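## Task

Remove the black key fob from the drawer of the small wooden box and set it down directly on the table surface, touching nothing else. Then close the drawer. The box must stay roughly in its original spot and orientation, and the other item must remain inside the drawer.

## Robot and tools

ROBOT. There are two arms, left_arm and right_arm. Each base sits on a tilted mounting plate, and both plates hang from one metal frame behind the arms. A 'too close' message treats each plate and its half of the frame as part of that arm. Calibrated base poses in the scene frame: left_arm (+0.048, +0.320, +0.317) m, quat_wxyz (+0.957, -0.123, +0.264, +0.004); right_arm (+0.034, -0.209, +0.317) m, quat_wxyz (+0.957, +0.118, +0.266, +0.011). Joint ranges in rad: waist -2.618 to 3.054, shoulder 0 to 3.142, elbow 0 to 3.142 (straight at 2.901), wrist pitch and wrist yaw -1.571 to 1.571, wrist roll -2.094 to 2.094.

FRAME. All positions and orientations use one scene frame. The origin is at table-top height, halfway between the two nominal bases. +x points out over the table, +z up, and left_arm is on the +y side. Arm names do not match the left or right of any picture. On each gripper the fingers point along its own +z axis and separate along its y axis. end_effector_position is the point between the finger pads, just under 1 cm behind the tips. Reported pose can be off by a few cm, worse at long reach.

ROW FORMAT. Every command row is one flat list of 16 numbers, always covering both arms: x, y, z, qw, qx, qy, qz, opening for left_arm, then the same eight for right_arm. x, y, z are an absolute target position in metres; the quaternion is an absolute target orientation, w first; both in the scene frame. Opening runs from -1 (shut, 0 mm gap) to +1 (fully open, about 87 mm); 0.5 gives about 69 mm, 0 about 43 mm, -0.5 about 18 mm. To keep an arm still or a gripper's orientation fixed, resend the identical pose and quaternion in every row rather than copying a drifted reading.

execute_actions. Argument actions is a list holding zero or one item. An empty list just reports the state, with pictures. An action item has rows (1 to 15 rows) and steps (up to 15, default 15); each step lasts 1/30 s, one row per step, the last row repeating if steps outnumber rows. An action needs at least 5 steps, and its result is taken 5 steps before it ends; those steps run afterwards. A wait item has only steps (up to 300), counted from the previous result, so your reply time is included. A row is refused, sending nothing, if a target lies over 0.6 m from that arm's last reported position along any gripper axis. Optional cameras picks pictures: ["all"], [], or names.

move. target is one 16-number row or a list of up to 15 rows, all absolute poses with no distance limit. Grippers travel in straight lines with no avoidance of objects or the other arm; all paths finish together, last at least 0.5 s and are cut off at 10 s. speed is m/s, 0.002 to 2.9, default 0.25 (turning up to twice that in rad/s), one value or one per target. blend, in metres, rounds corners of a list. blocking=false returns after about 0.5 s while motion continues. Openings of the first target go out at once; later ones are applied on arrival, pausing the arms. The result adds a 'move:' line: done, off_target, moving, held or fault, and limits such as paced (pose clipped) or held (steps withheld). done only means within 10 mm and 2 degrees; it says nothing about contact. Fast moves lag and overshoot, and paths close to an arm's own base can flip its shoulder posture, so route around bases.

wait: seconds from 0 to 10; lets a running move continue, returning early when it ends. stop: brakes the running move (fingers keep moving). zoom_image: camera (cam_high, cam_low, cam_left_wrist, cam_right_wrist) and region [x0, y0, x1, y1] in pixels, top-left origin, at most 504 by 504, from that camera's latest image. finished_scene: scene is the current scene's number; it ends the scene irreversibly and its result states the next task.

RESULTS. Each arm reports end_effector_position, end_effector_quat_wxyz, grip_measured (same scale as opening), Joint positions (last value is the gripper on 0 closed to 1 open), Joint velocities ('within noise' when still), joint torques (positive toward larger joint values; joints 1 to 3 wrap at ±28 N m), and Hand target, the pose currently being driven toward. Time used shows elapsed time. MOTOR HOT appears at 75 °C; an OVER-TEMPERATURE FAULT at 90 °C folds and disables that arm. Cameras are 672x504, with calibration supplied; wrist pictures may lag during motion.

CONTROL NOTES. Each step the commanded orientation is clipped to within 40 degrees of the measured one. Friction and gravity may leave the gripper short, low or tilted; small moves may not happen or go sideways, so check pose after each move and correct tilt. The simulation keeps running while you think.

GRIPPING. To hold something, command an opening about 0.04 below grip_measured at first contact for full force (less for a lighter grip). Readings can be off by about 1 mm. Pads give about 20 N each; fast closing presses harder.

AVOID. Dropping items or releasing them while moving; knocking anything off the table or leaving it off; hard hits, slams and strong pushes; moving the box noticeably or turning it; contact or squeezing between the two arms, including one gripper closing on the other's fingers; holding loads or straining toward unreachable poses long enough to overheat; anything that triggers an arm stop. Loose objects may occasionally be nudged by outside pushes.

Each tool is called after "Emit:" by a JSON object that holds its "method" and its "body", one argument or row to a line.

## Session

Emit:
{"method": "execute_actions", "body": {
  "actions": [],
  "cameras": ["all"]
}}

Scene clock: 0.00 s of 6000.00 s.
left_arm: end_effector_position=(+0.0997, +0.1270, +0.2928) grip_measured=+1.000 end_effector_quat_wxyz=(-0.035, +0.687, +0.534, -0.491) | right_arm: end_effector_position=(+0.4544, -0.2631, +0.1802) grip_measured=+1.000 end_effector_quat_wxyz=(+0.210, +0.029, +0.971, -0.113)
Joint positions: left_arm=[-0.98 1.553 0.577 -0.527 0.448 0.878 1] | right_arm=[0.037 1.58 0.906 0.109 0.457 -0.116 1]
Joint velocities: within noise
Joint torques (N m): no reading
Motor temperatures (°C): left_arm=[26 35 37 31 25 28 24] | right_arm=[25 31 31 31 29 29 29]
Heat: left arm: 37 °C; right arm: 31 °C.
Hand target: left_arm +0.1017, +0.1257, +0.2933; -0.031, +0.687, +0.534, -0.491 | right_arm +0.4616, -0.2645, +0.1866; +0.222, +0.034, +0.968, -0.113

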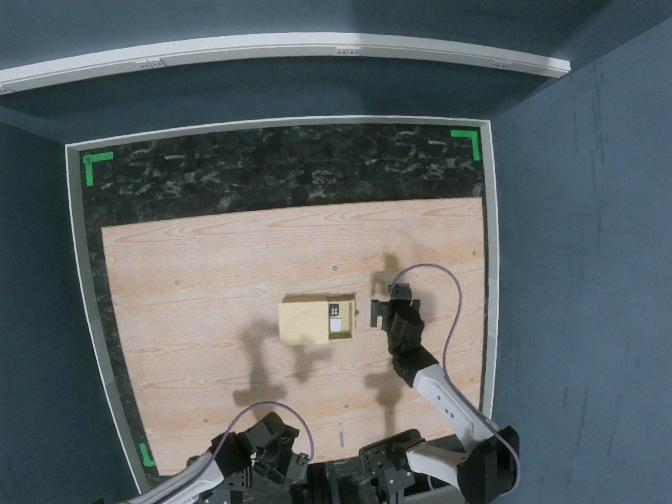

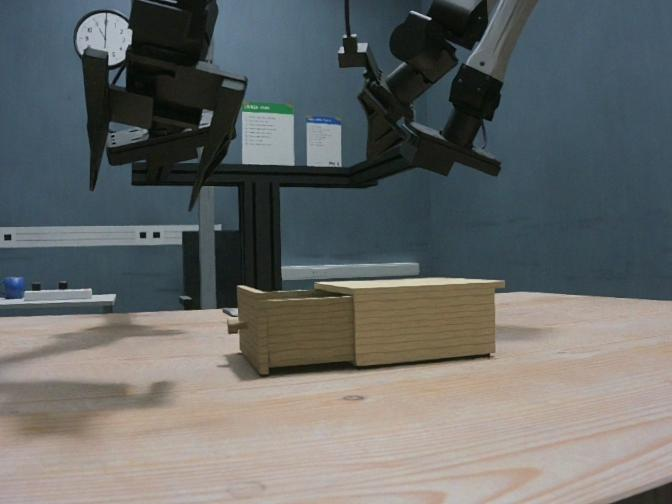

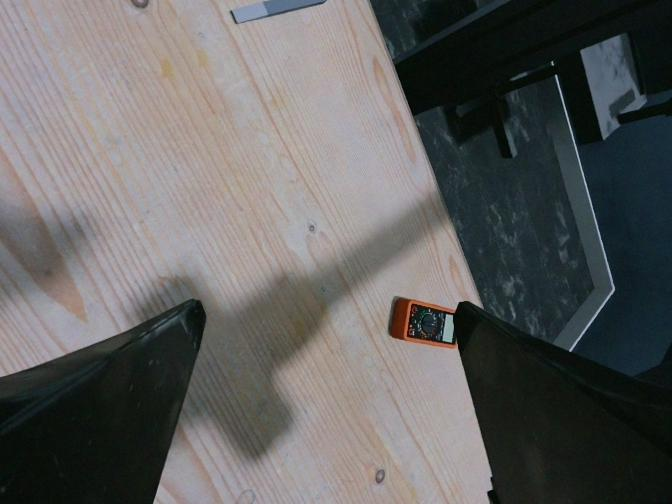

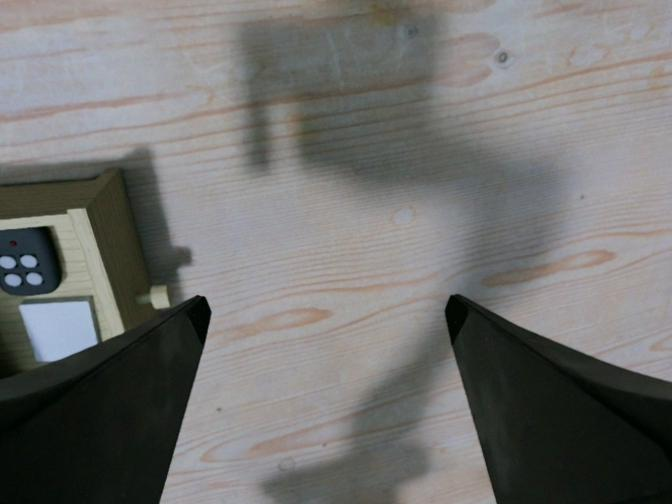

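Emit:
{"method": "zoom_image", "body": {
  "camera": "cam_high",
  "region": [265, 280, 385, 360]
}}

Emit:
{"method": "zoom_image", "body": {
  "camera": "cam_right_wrist",
  "region": [0, 140, 240, 400]
}}

Emit:
{"method": "zoom_image", "body": {
  "camera": "cam_low",
  "region": [210, 260, 530, 400]
}}

Scaled by 4.200 from the camera's 672x504 image, which has a finer 960x720 frame.

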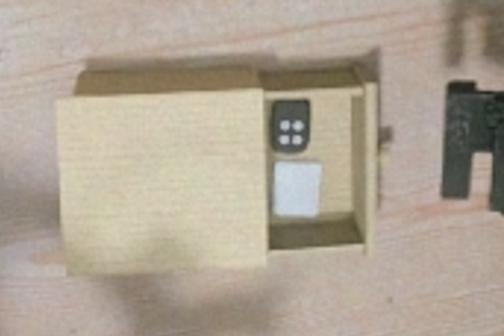

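Scaled by 1.938 from the camera's 672x504 image, which has a finer 960x720 frame.

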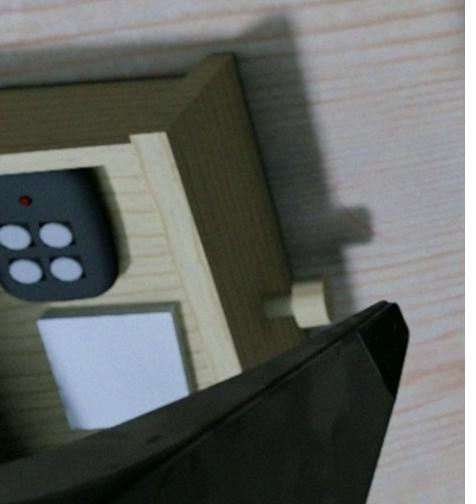

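Scaled by 1.575 from the camera's 672x504 image, which has a finer 960x720 frame.

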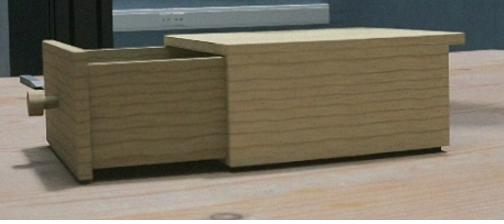

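Emit:
{"method": "move", "body": {
  "target": [0.0997, 0.1270, 0.2928, -0.035, 0.687, 0.534, -0.491, 1, 0.405, -0.147, 0.115, 0, 0.04, 0.9992, 0, 0.0],
  "speed": 0.4
}}

Scene clock: 7.60 s of 6000.00 s.
left_arm: end_effector_position=(+0.0997, +0.1270, +0.2928) grip_measured=+1.000 end_effector_quat_wxyz=(-0.035, +0.687, +0.534, -0.491) | right_arm: end_effector_position=(+0.4036, -0.1538, +0.1170) grip_measured=+0.000 end_effector_quat_wxyz=(+0.003, +0.039, +0.999, -0.006)
Joint positions: left_arm=[-0.98 1.553 0.577 -0.527 0.448 0.878 1] | right_arm=[0.174 1.939 1.216 -0.339 0.335 0.189 0.5]
Joint velocities: within noise
Joint torques (N m): left_arm=[-3.18 -4.07 3.78 0.43 0.53 0.17] | right_arm=[4.7 -7.12 6.01 0.1 -0.1 -0.01]
Motor temperatures (°C): left_arm=[26 36 38 31 25 28 24] | right_arm=[25 32 32 31 29 29 29]
Heat: left arm: 38 °C; right arm: 32 °C.
Hand target: left_arm +0.0997, +0.1270, +0.2927; -0.035, +0.687, +0.534, -0.491 | right_arm +0.4050, -0.1470, +0.1151; +0.000, +0.040, +0.999, +0.000
Off the commanded pose: left_arm 0.000 m, 0 deg | right_arm 0.007 m, 1 deg.
Kept back: nothing.
move: done
camera_calibration:
cam_right_wrist: T_world_to_cam=[[-0.0568034, -0.998328, 0.010706, -0.133625], [-0.641462, 0.0447112, 0.765851, 0.195838], [-0.765049, 0.0366354, -0.642929, 0.526056], [0, 0, 0, 1]] pos_world=[0.52049, -0.16143, 0.189664]

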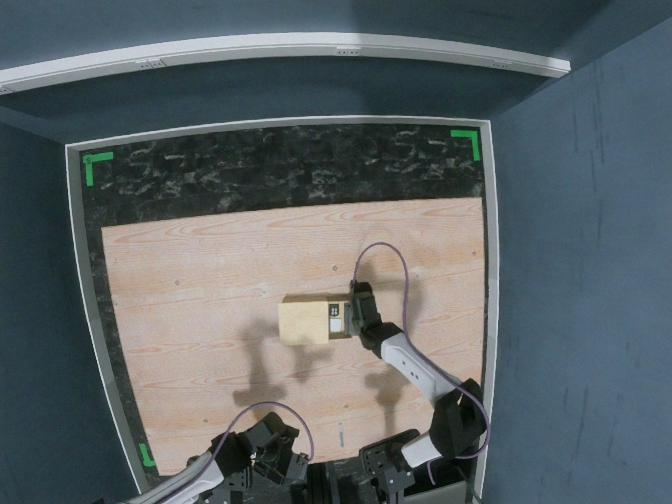

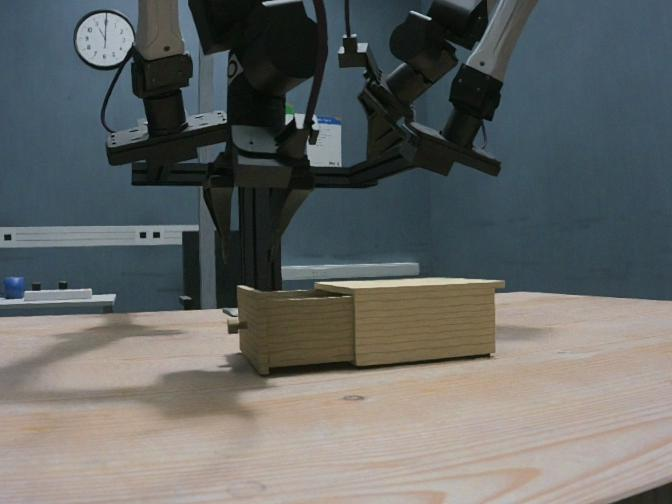

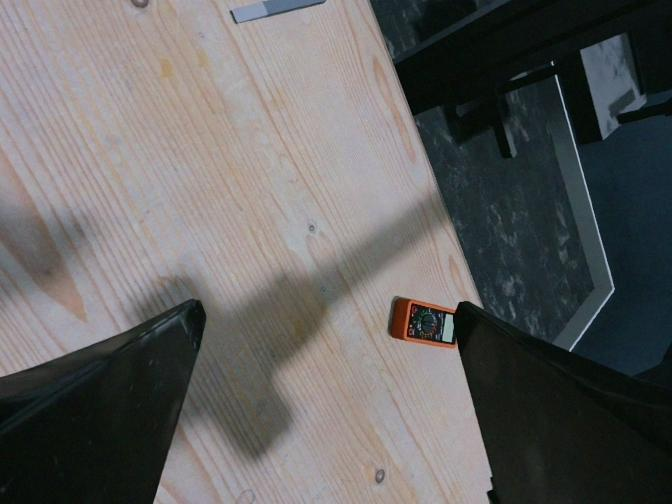

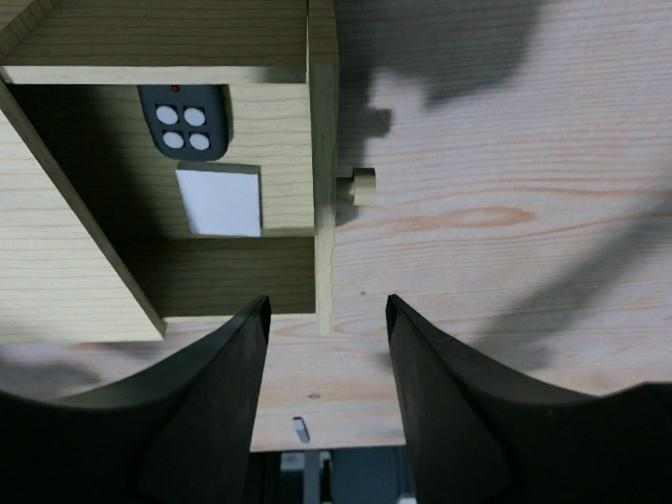

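Emit:
{"method": "move", "body": {
  "target": [
    [0.0997, 0.1270, 0.2928, -0.035, 0.687, 0.534, -0.491, 1, 0.405, -0.147, 0.056, 0, 0.04, 0.9992, 0, 0.0],
    [0.0997, 0.1270, 0.2928, -0.035, 0.687, 0.534, -0.491, 1, 0.4015, -0.201, 0.056, 0, 0.04, 0.9992, 0, 0.0],
    [0.0997, 0.1270, 0.2928, -0.035, 0.687, 0.534, -0.491, 1, 0.402, -0.189, 0.10, 0, 0.04, 0.9992, 0, 0.0],
    [0.0997, 0.1270, 0.2928, -0.035, 0.687, 0.534, -0.491, 1, 0.42, -0.106, 0.112, 0, 0.04, 0.9992, 0, 0.1]
  ],
  "speed": [0.2, 0.12, 0.25, 0.3],
  "blend": [0, 0, 0.01, 0],
  "cameras": ["cam_high", "cam_low", "cam_right_wrist"]
}}

Scene clock: 13.97 s of 6000.00 s.
left_arm: end_effector_position=(+0.0997, +0.1270, +0.2928) grip_measured=+1.000 end_effector_quat_wxyz=(-0.035, +0.687, +0.534, -0.491) | right_arm: end_effector_position=(+0.4183, -0.1026, +0.1171) grip_measured=+0.100 end_effector_quat_wxyz=(+0.003, +0.033, +0.999, +0.009)
Joint positions: left_arm=[-0.98 1.553 0.577 -0.527 0.448 0.878 1] | right_arm=[0.279 2.038 1.354 -0.406 0.355 0.274 0.55]
Joint velocities: within noise
Joint torques (N m): left_arm=[-3.21 -4.05 3.74 0.43 0.53 0.17] | right_arm=[3.86 -7.39 6.19 0.14 0.13 -0.02]
Motor temperatures (°C): left_arm=[26 36 38 31 25 28 24] | right_arm=[26 33 32 31 28 29 29]
Heat: left arm: 38 °C; right arm: 33 °C.
Hand target: left_arm +0.0997, +0.1270, +0.2927; -0.035, +0.687, +0.534, -0.491 | right_arm +0.4199, -0.1061, +0.1121; +0.000, +0.040, +0.999, +0.000
Off the commanded pose: left_arm 0.000 m, 0 deg | right_arm 0.006 m, 1 deg.
Kept back: nothing.
move: done
camera_calibration:
cam_right_wrist: T_world_to_cam=[[-0.0448157, -0.9988, -0.0197362, -0.0831696], [-0.642041, 0.0136612, 0.766548, 0.199834], [-0.765359, 0.0470248, -0.641883, 0.536606], [0, 0, 0, 1]] pos_world=[0.535271, -0.111034, 0.189614]
Images, in order (width x height): cam_high 672x504, cam_low 672x504, cam_right_wrist 672x504.

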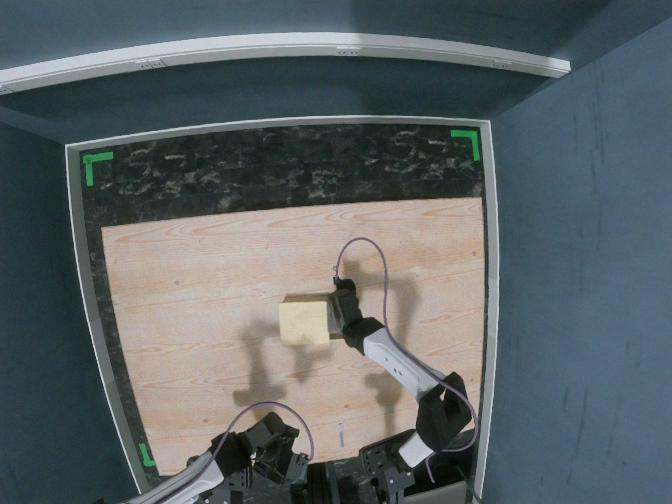

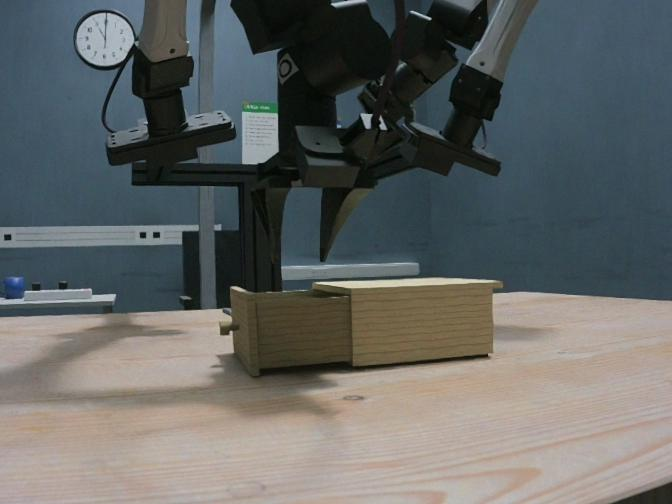

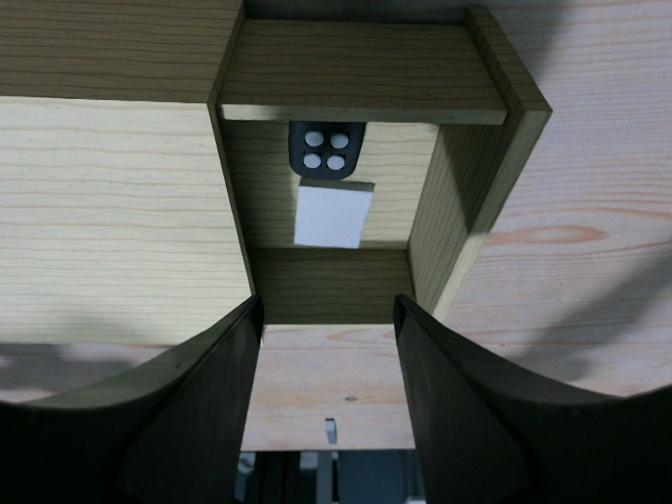

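Emit:
{"method": "zoom_image", "body": {
  "camera": "cam_low",
  "region": [210, 160, 410, 390]
}}

Scaled by 2.191 from the camera's 672x504 image, which has a finer 960x720 frame.

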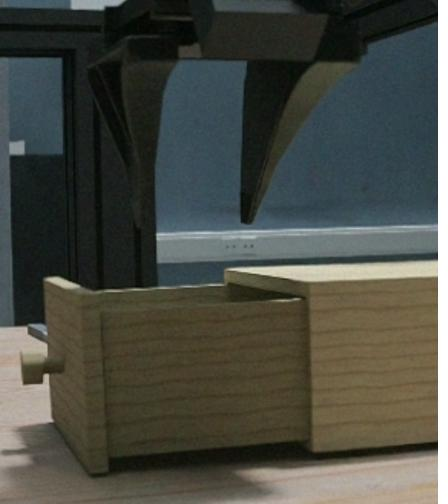

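Emit:
{"method": "move", "body": {
  "target": [
    [0.0997, 0.1270, 0.2928, -0.035, 0.687, 0.534, -0.491, 1, 0.405, -0.166, 0.095, 0, 0.04, 0.9992, 0, 0.1],
    [0.0997, 0.1270, 0.2928, -0.035, 0.687, 0.534, -0.491, 1, 0.405, -0.168, 0.053, 0, 0.04, 0.9992, 0, 0.1],
    [0.0997, 0.1270, 0.2928, -0.035, 0.687, 0.534, -0.491, 1, 0.4015, -0.220, 0.053, 0, 0.04, 0.9992, 0, 0.1],
    [0.0997, 0.1270, 0.2928, -0.035, 0.687, 0.534, -0.491, 1, 0.4015, -0.221, 0.053, 0, 0.04, 0.9992, 0, 0.1],
    [0.0997, 0.1270, 0.2928, -0.035, 0.687, 0.534, -0.491, 1, 0.402, -0.205, 0.095, 0, 0.04, 0.9992, 0, 0.1],
    [0.0997, 0.1270, 0.2928, -0.035, 0.687, 0.534, -0.491, 1, 0.42, -0.120, 0.105, 0, 0.04, 0.9992, 0, 0.1]
  ],
  "speed": [0.3, 0.2, 0.12, 0.005, 0.25, 0.3],
  "blend": [0.01, 0, 0, 0, 0.01, 0],
  "cameras": ["cam_high", "cam_low", "cam_right_wrist"]
}}

Scene clock: 18.67 s of 6000.00 s.
left_arm: end_effector_position=(+0.0997, +0.1270, +0.2928) grip_measured=+1.000 end_effector_quat_wxyz=(-0.035, +0.687, +0.534, -0.491) | right_arm: end_effector_position=(+0.4192, -0.1162, +0.1102) grip_measured=+0.100 end_effector_quat_wxyz=(+0.004, +0.032, +0.999, +0.009)
Joint positions: left_arm=[-0.98 1.553 0.577 -0.527 0.448 0.878 1] | right_arm=[0.241 2.035 1.337 -0.377 0.337 0.237 0.55]
Joint velocities: within noise
Joint torques (N m): left_arm=[-3.19 -4.07 3.77 0.43 0.53 0.19] | right_arm=[3.77 -7.53 5.97 0.12 0.11 -0.05]
Motor temperatures (°C): left_arm=[26 37 38 31 25 28 24] | right_arm=[26 34 32 31 28 29 29]
Heat: left arm: 38 °C; right arm: 34 °C.
Hand target: left_arm +0.0997, +0.1270, +0.2927; -0.035, +0.687, +0.534, -0.491 | right_arm +0.4199, -0.1200, +0.1051; +0.000, +0.040, +0.999, +0.000
Off the commanded pose: left_arm 0.000 m, 0 deg | right_arm 0.006 m, 1 deg.
Kept back: nothing.
move: done
camera_calibration:
cam_right_wrist: T_world_to_cam=[[-0.044181, -0.998812, -0.0205375, -0.0970508], [-0.643986, 0.0127573, 0.76493, 0.20684], [-0.76376, 0.0470213, -0.643785, 0.532967], [0, 0, 0, 1]] pos_world=[0.535974, -0.124635, 0.182905]
Images, in order (width x height): cam_high 672x504, cam_low 672x504, cam_right_wrist 672x504.

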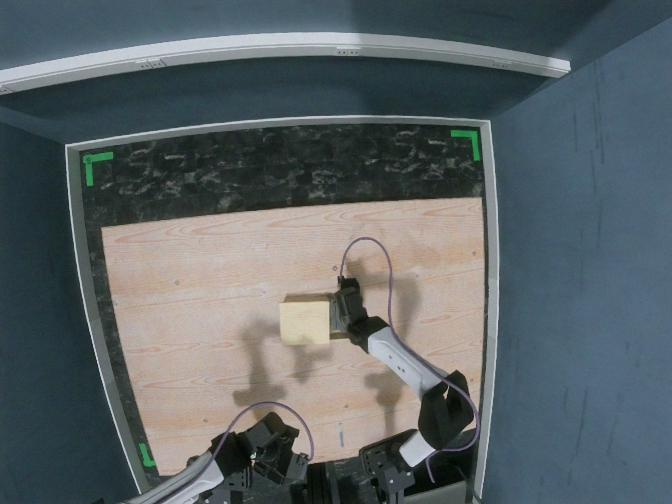

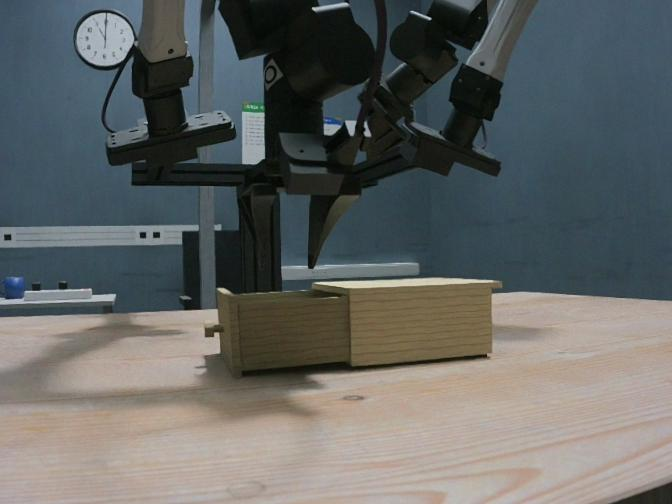

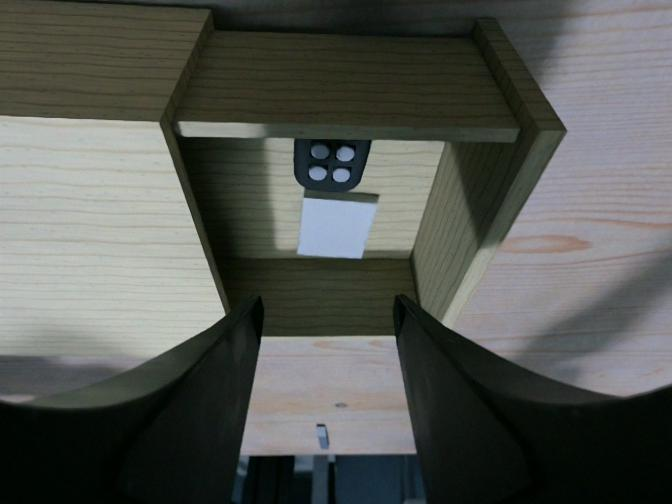

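Emit:
{"method": "move", "body": {
  "target": [
    [0.0997, 0.1270, 0.2928, -0.035, 0.687, 0.534, -0.491, 1, 0.418, -0.1195, 0.075, 0, 0.04, 0.9992, 0, 0.1],
    [0.0997, 0.1270, 0.2928, -0.035, 0.687, 0.534, -0.491, 1, 0.418, -0.1195, 0.027, 0, 0.04, 0.9992, 0, 0.1],
    [0.0997, 0.1270, 0.2928, -0.035, 0.687, 0.534, -0.491, 1, 0.418, -0.1195, 0.027, 0, 0.04, 0.9992, 0, -0.4],
    [0.0997, 0.1270, 0.2928, -0.035, 0.687, 0.534, -0.491, 1, 0.418, -0.1195, 0.115, 0, 0.04, 0.9992, 0, -0.4]
  ],
  "speed": [0.2, 0.12, 0.2, 0.2],
  "cameras": ["cam_low", "cam_right_wrist"]
}}

Scene clock: 23.40 s of 6000.00 s.
left_arm: end_effector_position=(+0.0997, +0.1270, +0.2928) grip_measured=+1.000 end_effector_quat_wxyz=(-0.035, +0.687, +0.534, -0.491) | right_arm: end_effector_position=(+0.4112, -0.1192, +0.1037) grip_measured=-0.210 end_effector_quat_wxyz=(-0.012, +0.035, +0.999, +0.002)
Joint positions: left_arm=[-0.98 1.553 0.577 -0.527 0.448 0.878 1] | right_arm=[0.234 2.058 1.343 -0.395 0.342 0.248 0.395]
Joint velocities: within noise
Joint torques (N m): left_arm=[-3.17 -4.12 3.77 0.42 0.53 0.18] | right_arm=[5.41 -11.55 3.73 0.13 0.11 -0.05]
Motor temperatures (°C): left_arm=[26 37 39 30 25 28 24] | right_arm=[26 35 32 31 28 29 29]
Heat: left arm: 39 °C; right arm: 35 °C.
Hand target: left_arm +0.0997, +0.1270, +0.2927; -0.035, +0.687, +0.534, -0.491 | right_arm +0.4179, -0.1195, +0.1147; +0.000, +0.040, +0.999, +0.000
Off the commanded pose: left_arm 0.000 m, 0 deg | right_arm 0.013 m, 1 deg.
Kept back: nothing.
move: off_target (right_arm)
camera_calibration:
cam_right_wrist: T_world_to_cam=[[-0.0494897, -0.998764, -0.00457115, -0.100042], [-0.619038, 0.0270816, 0.784894, 0.196103], [-0.783801, 0.0416739, -0.619613, 0.528057], [0, 0, 0, 1]] pos_world=[0.530336, -0.127236, 0.172814]
Images, in order (width x height): cam_low 672x504, cam_right_wrist 672x504.

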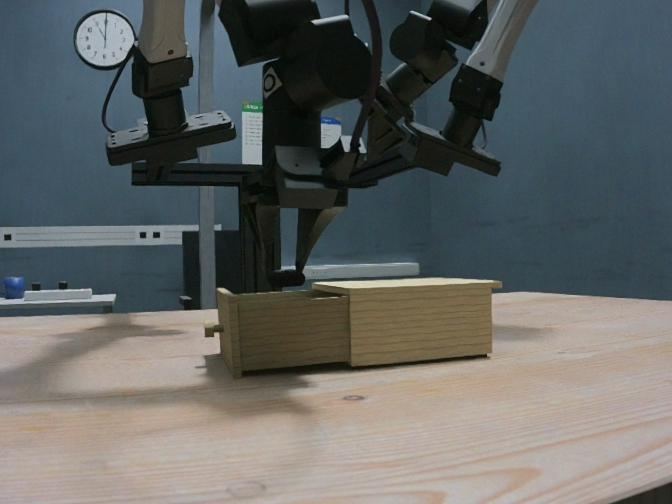

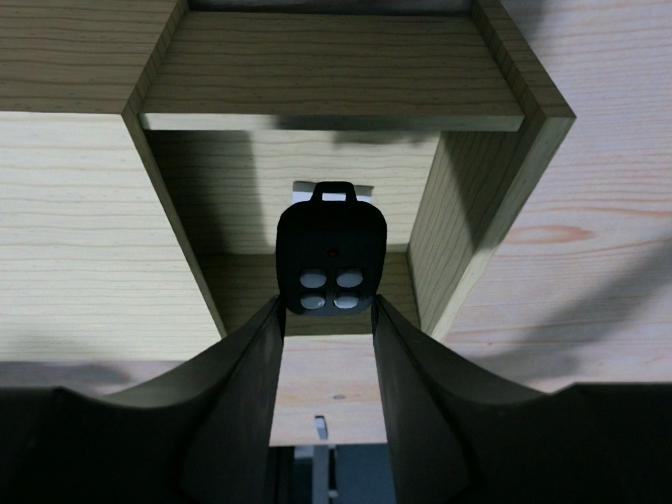

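Emit:
{"method": "move", "body": {
  "target": [
    [0.0997, 0.1270, 0.2928, -0.035, 0.687, 0.534, -0.491, 1, 0.416, -0.124, 0.145, 0, 0.04, 0.9992, 0, -0.4],
    [0.0997, 0.1270, 0.2928, -0.035, 0.687, 0.534, -0.491, 1, 0.395, -0.305, 0.125, 0, 0.04, 0.9992, 0, -0.4],
    [0.0997, 0.1270, 0.2928, -0.035, 0.687, 0.534, -0.491, 1, 0.395, -0.310, 0.05, 0, 0.04, 0.9992, 0, -0.4],
    [0.0997, 0.1270, 0.2928, -0.035, 0.687, 0.534, -0.491, 1, 0.395, -0.310, 0.020, 0, 0.04, 0.9992, 0, -0.4]
  ],
  "speed": [0.25, 0.35, 0.25, 0.07],
  "blend": [0.015, 0.02, 0, 0],
  "cameras": ["cam_low", "cam_right_wrist"]
}}

Scene clock: 26.77 s of 6000.00 s.
left_arm: end_effector_position=(+0.0997, +0.1270, +0.2928) grip_measured=+1.000 end_effector_quat_wxyz=(-0.035, +0.687, +0.534, -0.491) | right_arm: end_effector_position=(+0.3884, -0.3061, +0.0255) grip_measured=-0.210 end_effector_quat_wxyz=(-0.011, +0.040, +0.999, -0.001)
Joint positions: left_arm=[-0.98 1.553 0.577 -0.527 0.448 0.878 1] | right_arm=[-0.266 2.137 1.289 -0.16 0.098 -0.189 0.395]
Joint velocities: within noise
Joint torques (N m): left_arm=[-3.23 -4.1 3.73 0.42 0.53 0.18] | right_arm=[0.53 -7.88 4.72 0.38 -0.09 -0.27]
Motor temperatures (°C): left_arm=[27 37 39 30 25 28 24] | right_arm=[26 35 32 31 28 29 29]
Heat: left arm: 39 °C; right arm: 35 °C.
Hand target: left_arm +0.0997, +0.1270, +0.2927; -0.035, +0.687, +0.534, -0.491 | right_arm +0.3948, -0.3100, +0.0203; +0.000, +0.040, +0.999, +0.000
Off the commanded pose: left_arm 0.000 m, 0 deg | right_arm 0.009 m, 1 deg.
Kept back: nothing.
move: done
camera_calibration:
cam_right_wrist: T_world_to_cam=[[-0.0588185, -0.998269, 0.000297585, -0.284551], [-0.620174, 0.0367746, 0.783602, 0.251804], [-0.782256, 0.0459057, -0.621264, 0.470215], [0, 0, 0, 1]] pos_world=[0.507254, -0.314904, 0.0948977]
Images, in order (width x height): cam_low 672x504, cam_right_wrist 672x504.

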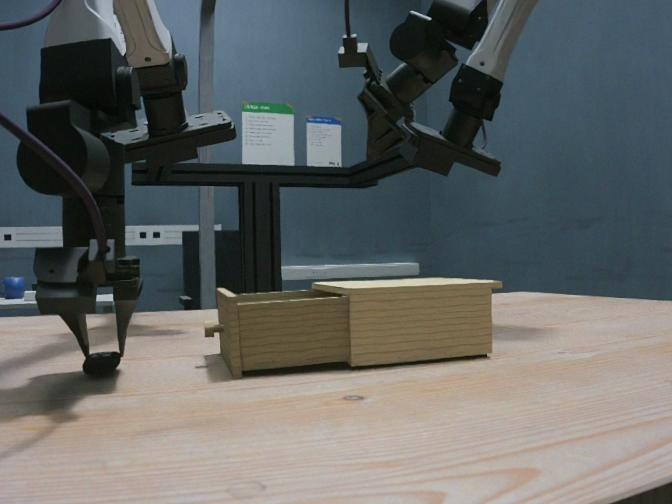

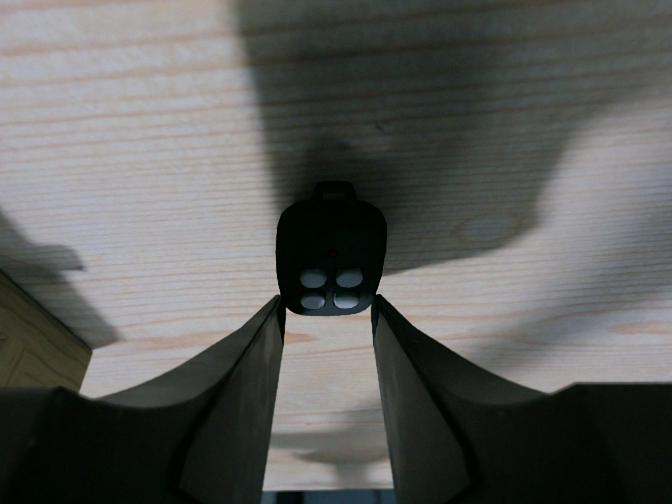

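Emit:
{"method": "zoom_image", "body": {
  "camera": "cam_low",
  "region": [40, 320, 180, 420]
}}

Scaled by 3.600 from the camera's 672x504 image, which has a finer 960x720 frame.

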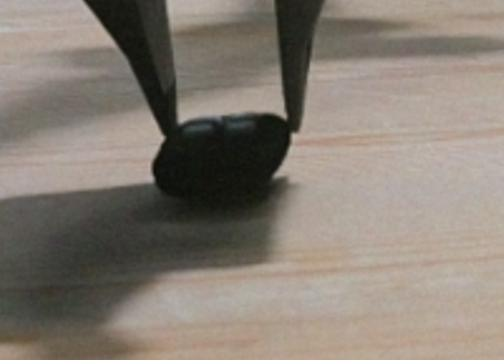

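Emit:
{"method": "move", "body": {
  "target": [
    [0.0997, 0.1270, 0.2928, -0.035, 0.687, 0.534, -0.491, 1, 0.395, -0.310, 0.0135, 0, 0.04, 0.9992, 0, -0.4],
    [0.0997, 0.1270, 0.2928, -0.035, 0.687, 0.534, -0.491, 1, 0.395, -0.310, 0.0135, 0, 0.04, 0.9992, 0, 0.15],
    [0.0997, 0.1270, 0.2928, -0.035, 0.687, 0.534, -0.491, 1, 0.395, -0.310, 0.085, 0, 0.04, 0.9992, 0, 0.15],
    [0.0997, 0.1270, 0.2928, -0.035, 0.687, 0.534, -0.491, 1, 0.394, -0.248, 0.085, -0.0052, 0.0397, 0.9906, 0.1304, -1],
    [0.0997, 0.1270, 0.2928, -0.035, 0.687, 0.534, -0.491, 1, 0.394, -0.248, 0.044, -0.0052, 0.0397, 0.9906, 0.1304, -1],
    [0.0997, 0.1270, 0.2928, -0.035, 0.687, 0.534, -0.491, 1, 0.402, -0.135, 0.043, -0.0052, 0.0397, 0.9906, 0.1304, -1]
  ],
  "speed": [0.05, 0.2, 0.25, 0.3, 0.2, 0.12],
  "blend": [0, 0, 0.015, 0, 0, 0],
  "cameras": ["cam_high", "cam_low", "cam_right_wrist"]
}}

Scene clock: 32.57 s of 6000.00 s.
left_arm: end_effector_position=(+0.0997, +0.1270, +0.2928) grip_measured=+1.000 end_effector_quat_wxyz=(-0.035, +0.687, +0.534, -0.491) | right_arm: end_effector_position=(+0.3940, -0.1587, +0.0461) grip_measured=-0.973 end_effector_quat_wxyz=(-0.017, +0.036, +0.994, +0.097)
Joint positions: left_arm=[-0.98 1.553 0.577 -0.527 0.448 0.878 1] | right_arm=[0.018 2.137 1.26 -0.182 0.048 0.05 0.013]
Joint velocities: within noise
Joint torques (N m): left_arm=[-3.19 -4.07 3.77 0.44 0.53 0.18] | right_arm=[5.89 -7.02 4.7 0.44 -0.65 0.14]
Motor temperatures (°C): left_arm=[27 37 39 30 25 28 24] | right_arm=[26 36 32 31 28 29 29]
Heat: left arm: 39 °C; right arm: 36 °C.
Hand target: left_arm +0.0997, +0.1270, +0.2927; -0.035, +0.687, +0.534, -0.491 | right_arm +0.4013, -0.1355, +0.0444; -0.006, +0.039, +0.991, +0.130
Off the commanded pose: left_arm 0.000 m, 0 deg | right_arm 0.025 m, 4 deg.
Kept back: nothing.
move: off_target (right_arm)
camera_calibration:
cam_right_wrist: T_world_to_cam=[[-0.0545, -0.979309, -0.194895, -0.126666], [-0.616593, -0.120518, 0.778003, 0.207568], [-0.785393, 0.162572, -0.597267, 0.499187], [0, 0, 0, 1]] pos_world=[0.51314, -0.180183, 0.111973]
Images, in order (width x height): cam_high 672x504, cam_low 672x504, cam_right_wrist 672x504.

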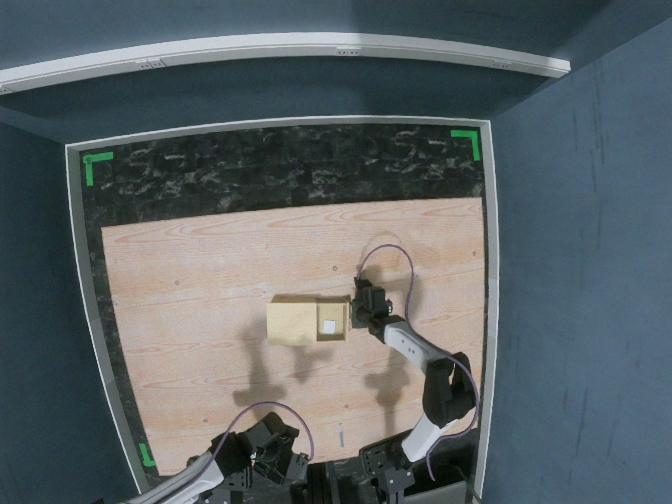

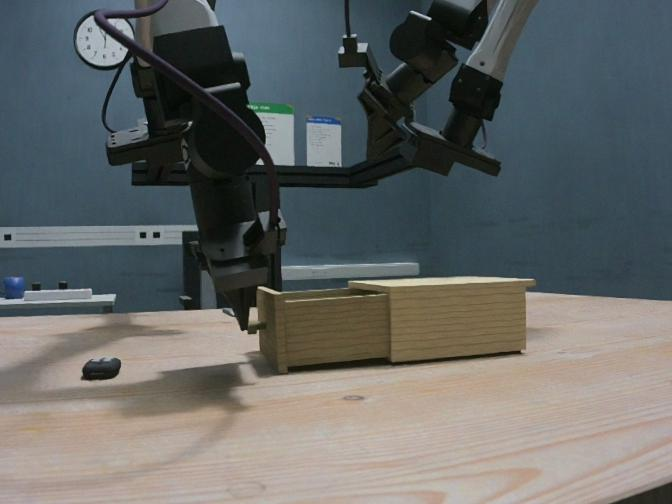

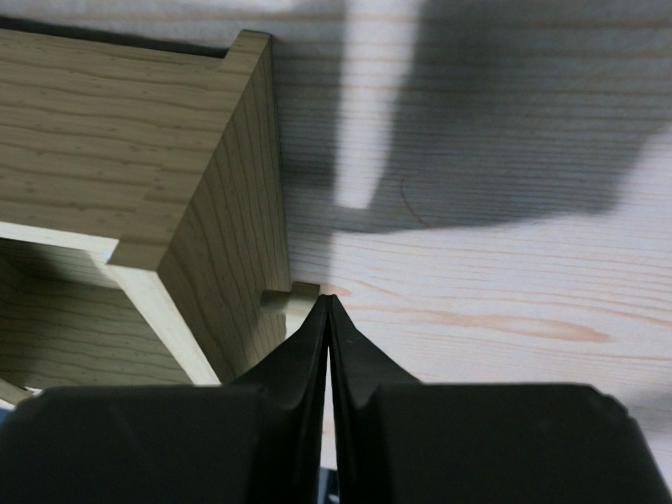

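Emit:
{"method": "move", "body": {
  "target": [
    [0.405, 0.215, 0.13, 0.0052, 0.0397, 0.9906, -0.1304, -1, 0.397, -0.152, 0.0445, -0.0052, 0.0397, 0.9906, 0.1304, -1],
    [0.405, 0.215, 0.062, 0.0052, 0.0397, 0.9906, -0.1304, -1, 0.397, -0.152, 0.0445, -0.0052, 0.0397, 0.9906, 0.1304, -1]
  ],
  "speed": [0.7, 0.25],
  "blend": [0.01, 0]
}}

Scene clock: 36.60 s of 6000.00 s.
left_arm: end_effector_position=(+0.3982, +0.2110, +0.0658) grip_measured=-0.993 end_effector_quat_wxyz=(-0.005, +0.040, +0.990, -0.139) | right_arm: end_effector_position=(+0.3937, -0.1594, +0.0449) grip_measured=-0.973 end_effector_quat_wxyz=(-0.015, +0.039, +0.993, +0.108)
Joint positions: left_arm=[-0.185 2.126 1.214 -0.153 -0.049 -0.011 0.003] | right_arm=[0.005 2.137 1.253 -0.17 0.02 0.044 0.013]
Joint velocities: within noise
Joint torques (N m): left_arm=[-3.18 -9.31 3.74 0.78 0.03 0.27] | right_arm=[3.15 -8.7 2.37 0.4 -0.56 -0.22]
Motor temperatures (°C): left_arm=[27 38 39 30 25 28 24] | right_arm=[26 37 32 31 28 29 29]
Heat: left arm: 39 °C; right arm: 37 °C.
Hand target: left_arm +0.4049, +0.2151, +0.0622; +0.005, +0.040, +0.991, -0.130 | right_arm +0.3969, -0.1522, +0.0448; -0.006, +0.040, +0.991, +0.130
Off the commanded pose: left_arm 0.009 m, 1 deg | right_arm 0.008 m, 3 deg.
Kept back: nothing.
move: off_target (right_arm)
camera_calibration:
cam_left_wrist: T_world_to_cam=[[-0.080964, -0.96139, 0.263011, 0.215742], [-0.643972, 0.251863, 0.722403, 0.180385], [-0.760753, -0.110883, -0.639499, 0.509359], [0, 0, 0, 1]] pos_world=[0.521127, 0.21846, 0.138682]
cam_right_wrist: T_world_to_cam=[[-0.0600521, -0.974547, -0.215989, -0.123768], [-0.621107, -0.132908, 0.772374, 0.208376], [-0.781422, 0.180535, -0.597317, 0.499687], [0, 0, 0, 1]] pos_world=[0.512458, -0.183134, 0.110794]

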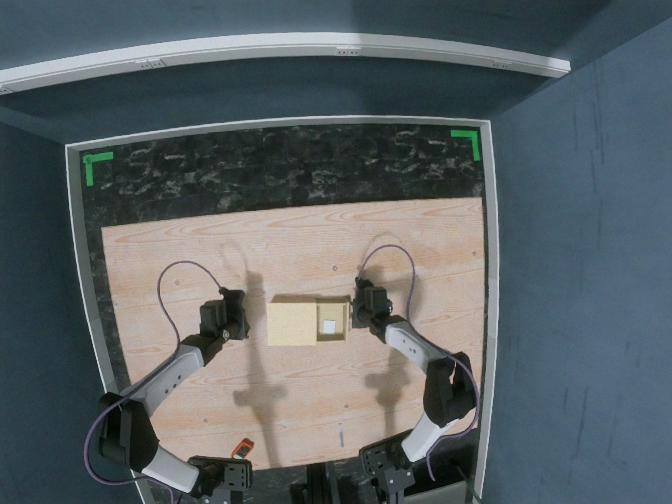

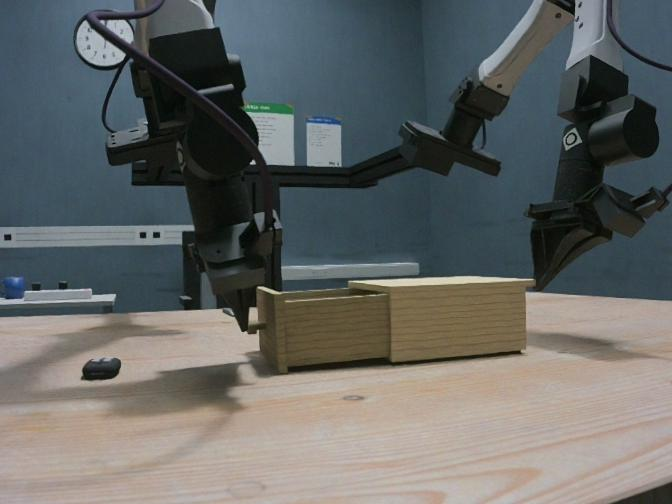

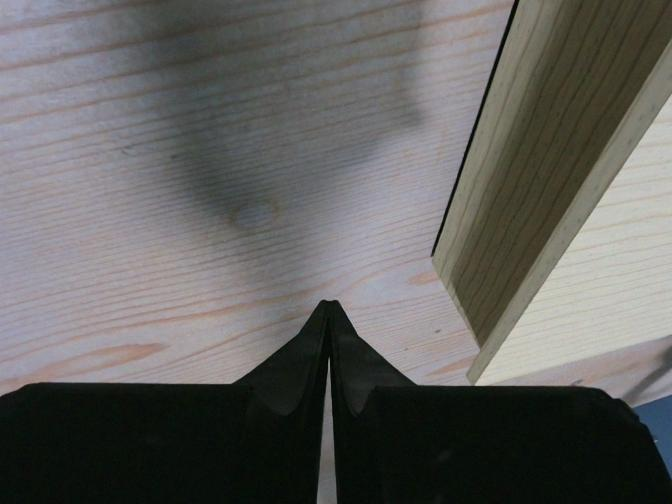

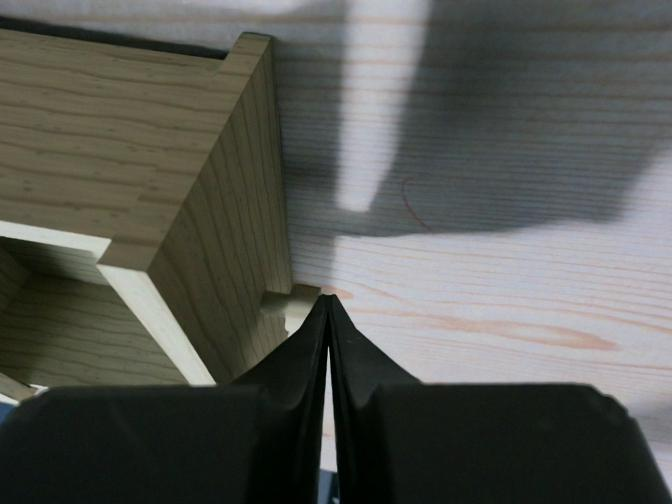

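Emit:
{"method": "move", "body": {
  "target": [
    [0.407, 0.200, 0.043, 0.0104, 0.0386, 0.9651, -0.2586, -1, 0.397, -0.152, 0.0445, -0.0052, 0.0397, 0.9906, 0.1304, -1],
    [0.407, 0.150, 0.043, 0.0104, 0.0386, 0.9651, -0.2586, -1, 0.397, -0.150, 0.0445, -0.0052, 0.0397, 0.9906, 0.1304, -1],
    [0.403, 0.100, 0.043, 0.0104, 0.0386, 0.9651, -0.2586, -1, 0.402, -0.100, 0.0445, -0.0052, 0.0397, 0.9906, 0.1304, -1]
  ],
  "speed": [0.3, 0.2, 0.1],
  "blend": [0.02, 0.01, 0]
}}

Scene clock: 39.70 s of 6000.00 s.
left_arm: end_effector_position=(+0.4048, +0.1325, +0.0404) grip_measured=-0.993 end_effector_quat_wxyz=(+0.006, +0.040, +0.974, -0.221) | right_arm: end_effector_position=(+0.3970, -0.1218, +0.0456) grip_measured=-0.973 end_effector_quat_wxyz=(-0.012, +0.038, +0.994, +0.103)
Joint positions: left_arm=[-0.27 2.312 1.345 -0.061 0.074 -0.081 0.003] | right_arm=[0.101 2.172 1.281 -0.162 0.079 0.124 0.013]
Joint velocities: within noise
Joint torques (N m): left_arm=[-8.46 -7.92 4 1.12 0.74 -0.18] | right_arm=[6.45 -7.15 4.7 0.37 -0.53 0.11]
Motor temperatures (°C): left_arm=[27 39 39 30 25 28 24] | right_arm=[26 37 32 31 28 29 29]
Heat: left arm: 39 °C; right arm: 37 °C.
Hand target: left_arm +0.4020, +0.1015, +0.0446; +0.009, +0.039, +0.965, -0.258 | right_arm +0.4013, -0.1006, +0.0454; -0.006, +0.039, +0.991, +0.130
Off the commanded pose: left_arm 0.033 m, 4 deg | right_arm 0.022 m, 3 deg.
Kept back: nothing.
move: off_target (left_arm, right_arm)
camera_calibration:
cam_left_wrist: T_world_to_cam=[[-0.0828106, -0.903871, 0.419714, 0.1344], [-0.655414, 0.366659, 0.660298, 0.214767], [-0.750716, -0.220407, -0.622773, 0.499155], [0, 0, 0, 1]] pos_world=[0.526615, 0.152751, 0.11264]
cam_right_wrist: T_world_to_cam=[[-0.0569242, -0.976933, -0.20582, -0.0887117], [-0.625396, -0.125803, 0.770099, 0.217508], [-0.778228, 0.172556, -0.603809, 0.494047], [0, 0, 0, 1]] pos_world=[0.51546, -0.144553, 0.112549]

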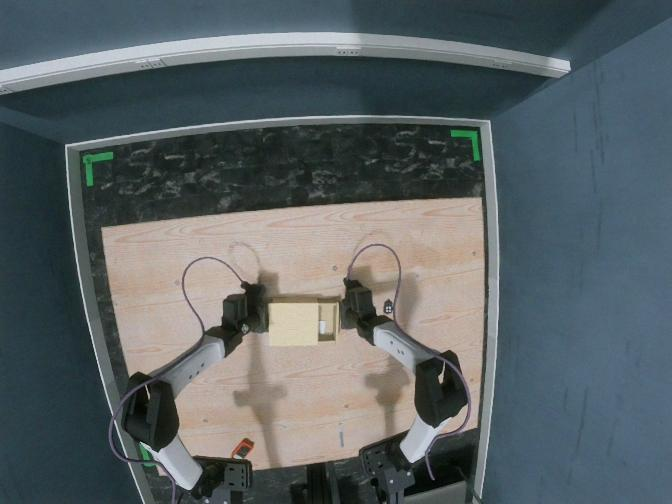

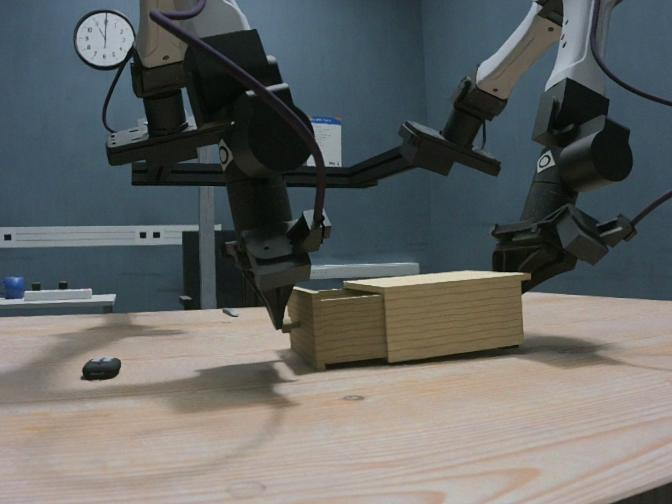

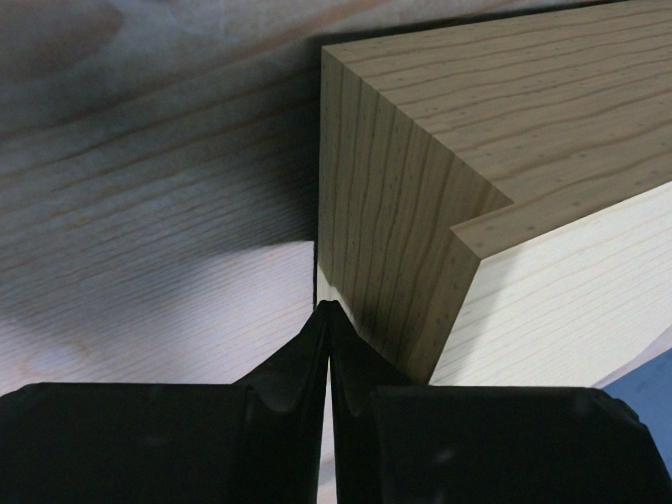

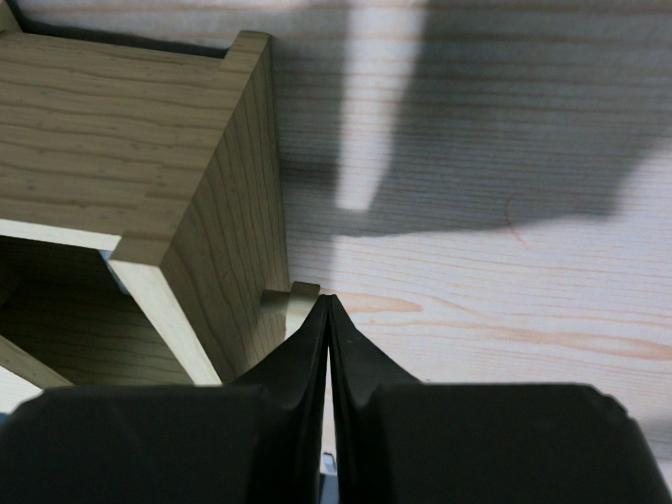

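Emit:
{"method": "move", "body": {
  "target": [
    [0.402, 0.062, 0.044, 0.0104, 0.0386, 0.9651, -0.2586, -1, 0.403, -0.085, 0.0445, -0.0052, 0.0397, 0.9906, 0.1304, -1]
  ],
  "speed": [0.08]
}}

Scene clock: 41.47 s of 6000.00 s.
left_arm: end_effector_position=(+0.4081, +0.0987, +0.0395) grip_measured=-0.993 end_effector_quat_wxyz=(+0.012, +0.040, +0.976, -0.216) | right_arm: end_effector_position=(+0.3982, -0.1200, +0.0443) grip_measured=-0.973 end_effector_quat_wxyz=(-0.011, +0.041, +0.996, +0.084)
Joint positions: left_arm=[-0.345 2.367 1.413 -0.062 0.023 -0.142 0.003] | right_arm=[0.119 2.183 1.295 -0.169 0.125 0.146 0.013]
Joint velocities: within noise
Joint torques (N m): left_arm=[-9.47 -7.91 4.38 1.13 0.83 -0.27] | right_arm=[8.02 -7.02 5.05 0.39 -0.79 0.19]
Motor temperatures (°C): left_arm=[27 39 39 30 25 28 24] | right_arm=[26 37 32 31 28 29 29]
Heat: left arm: 39 °C; right arm: 37 °C.
Hand target: left_arm +0.4007, +0.0641, +0.0458; +0.009, +0.040, +0.965, -0.258 | right_arm +0.4018, -0.0863, +0.0465; -0.006, +0.039, +0.991, +0.130
Off the commanded pose: left_arm 0.037 m, 5 deg | right_arm 0.035 m, 5 deg.
Kept back: nothing.
move: off_target (left_arm, right_arm)
camera_calibration:
cam_left_wrist: T_world_to_cam=[[-0.0859668, -0.908599, 0.408728, 0.106635], [-0.663544, 0.358235, 0.656793, 0.23412], [-0.743182, -0.214746, -0.633691, 0.490442], [0, 0, 0, 1]] pos_world=[0.529003, 0.118339, 0.113435]
cam_right_wrist: T_world_to_cam=[[-0.0622115, -0.983617, -0.169195, -0.0875963], [-0.625016, -0.0937725, 0.774959, 0.222941], [-0.778129, 0.153961, -0.608943, 0.491791], [0, 0, 0, 1]] pos_world=[0.516569, -0.140972, 0.111882]

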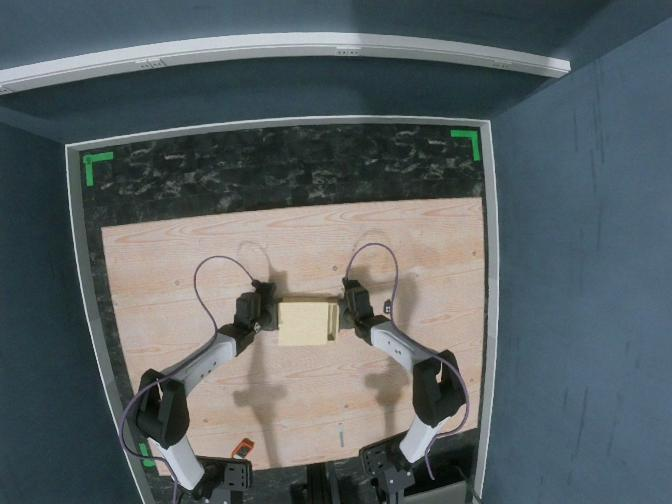

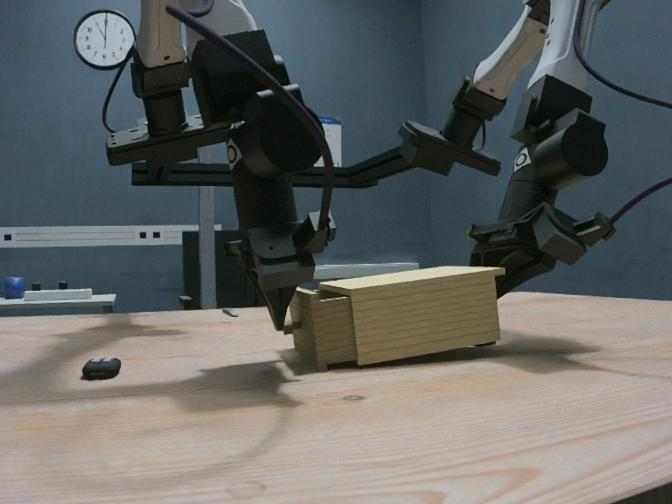

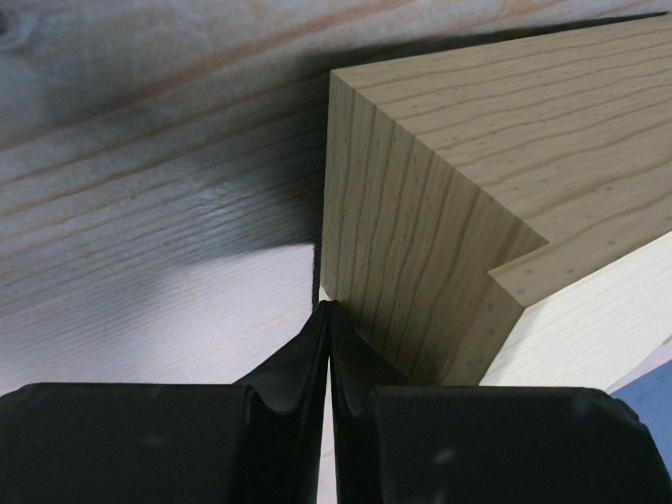

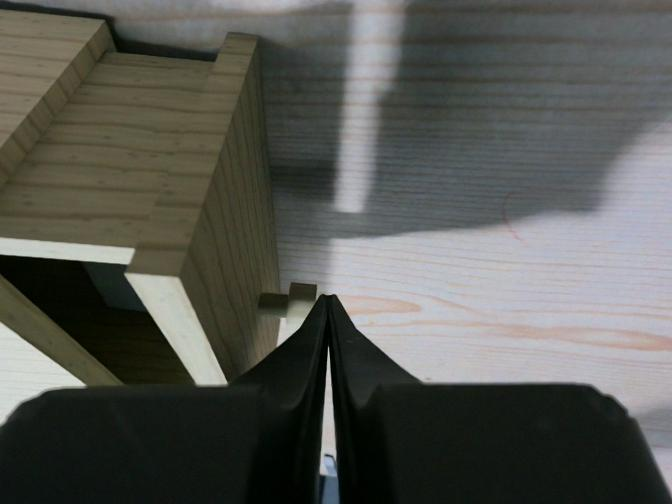

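Emit:
{"method": "zoom_image", "body": {
  "camera": "cam_high",
  "region": [265, 280, 385, 360]
}}

Scaled by 4.200 from the camera's 672x504 image, which has a finer 960x720 frame.

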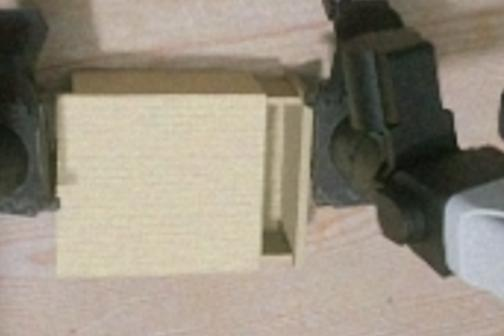

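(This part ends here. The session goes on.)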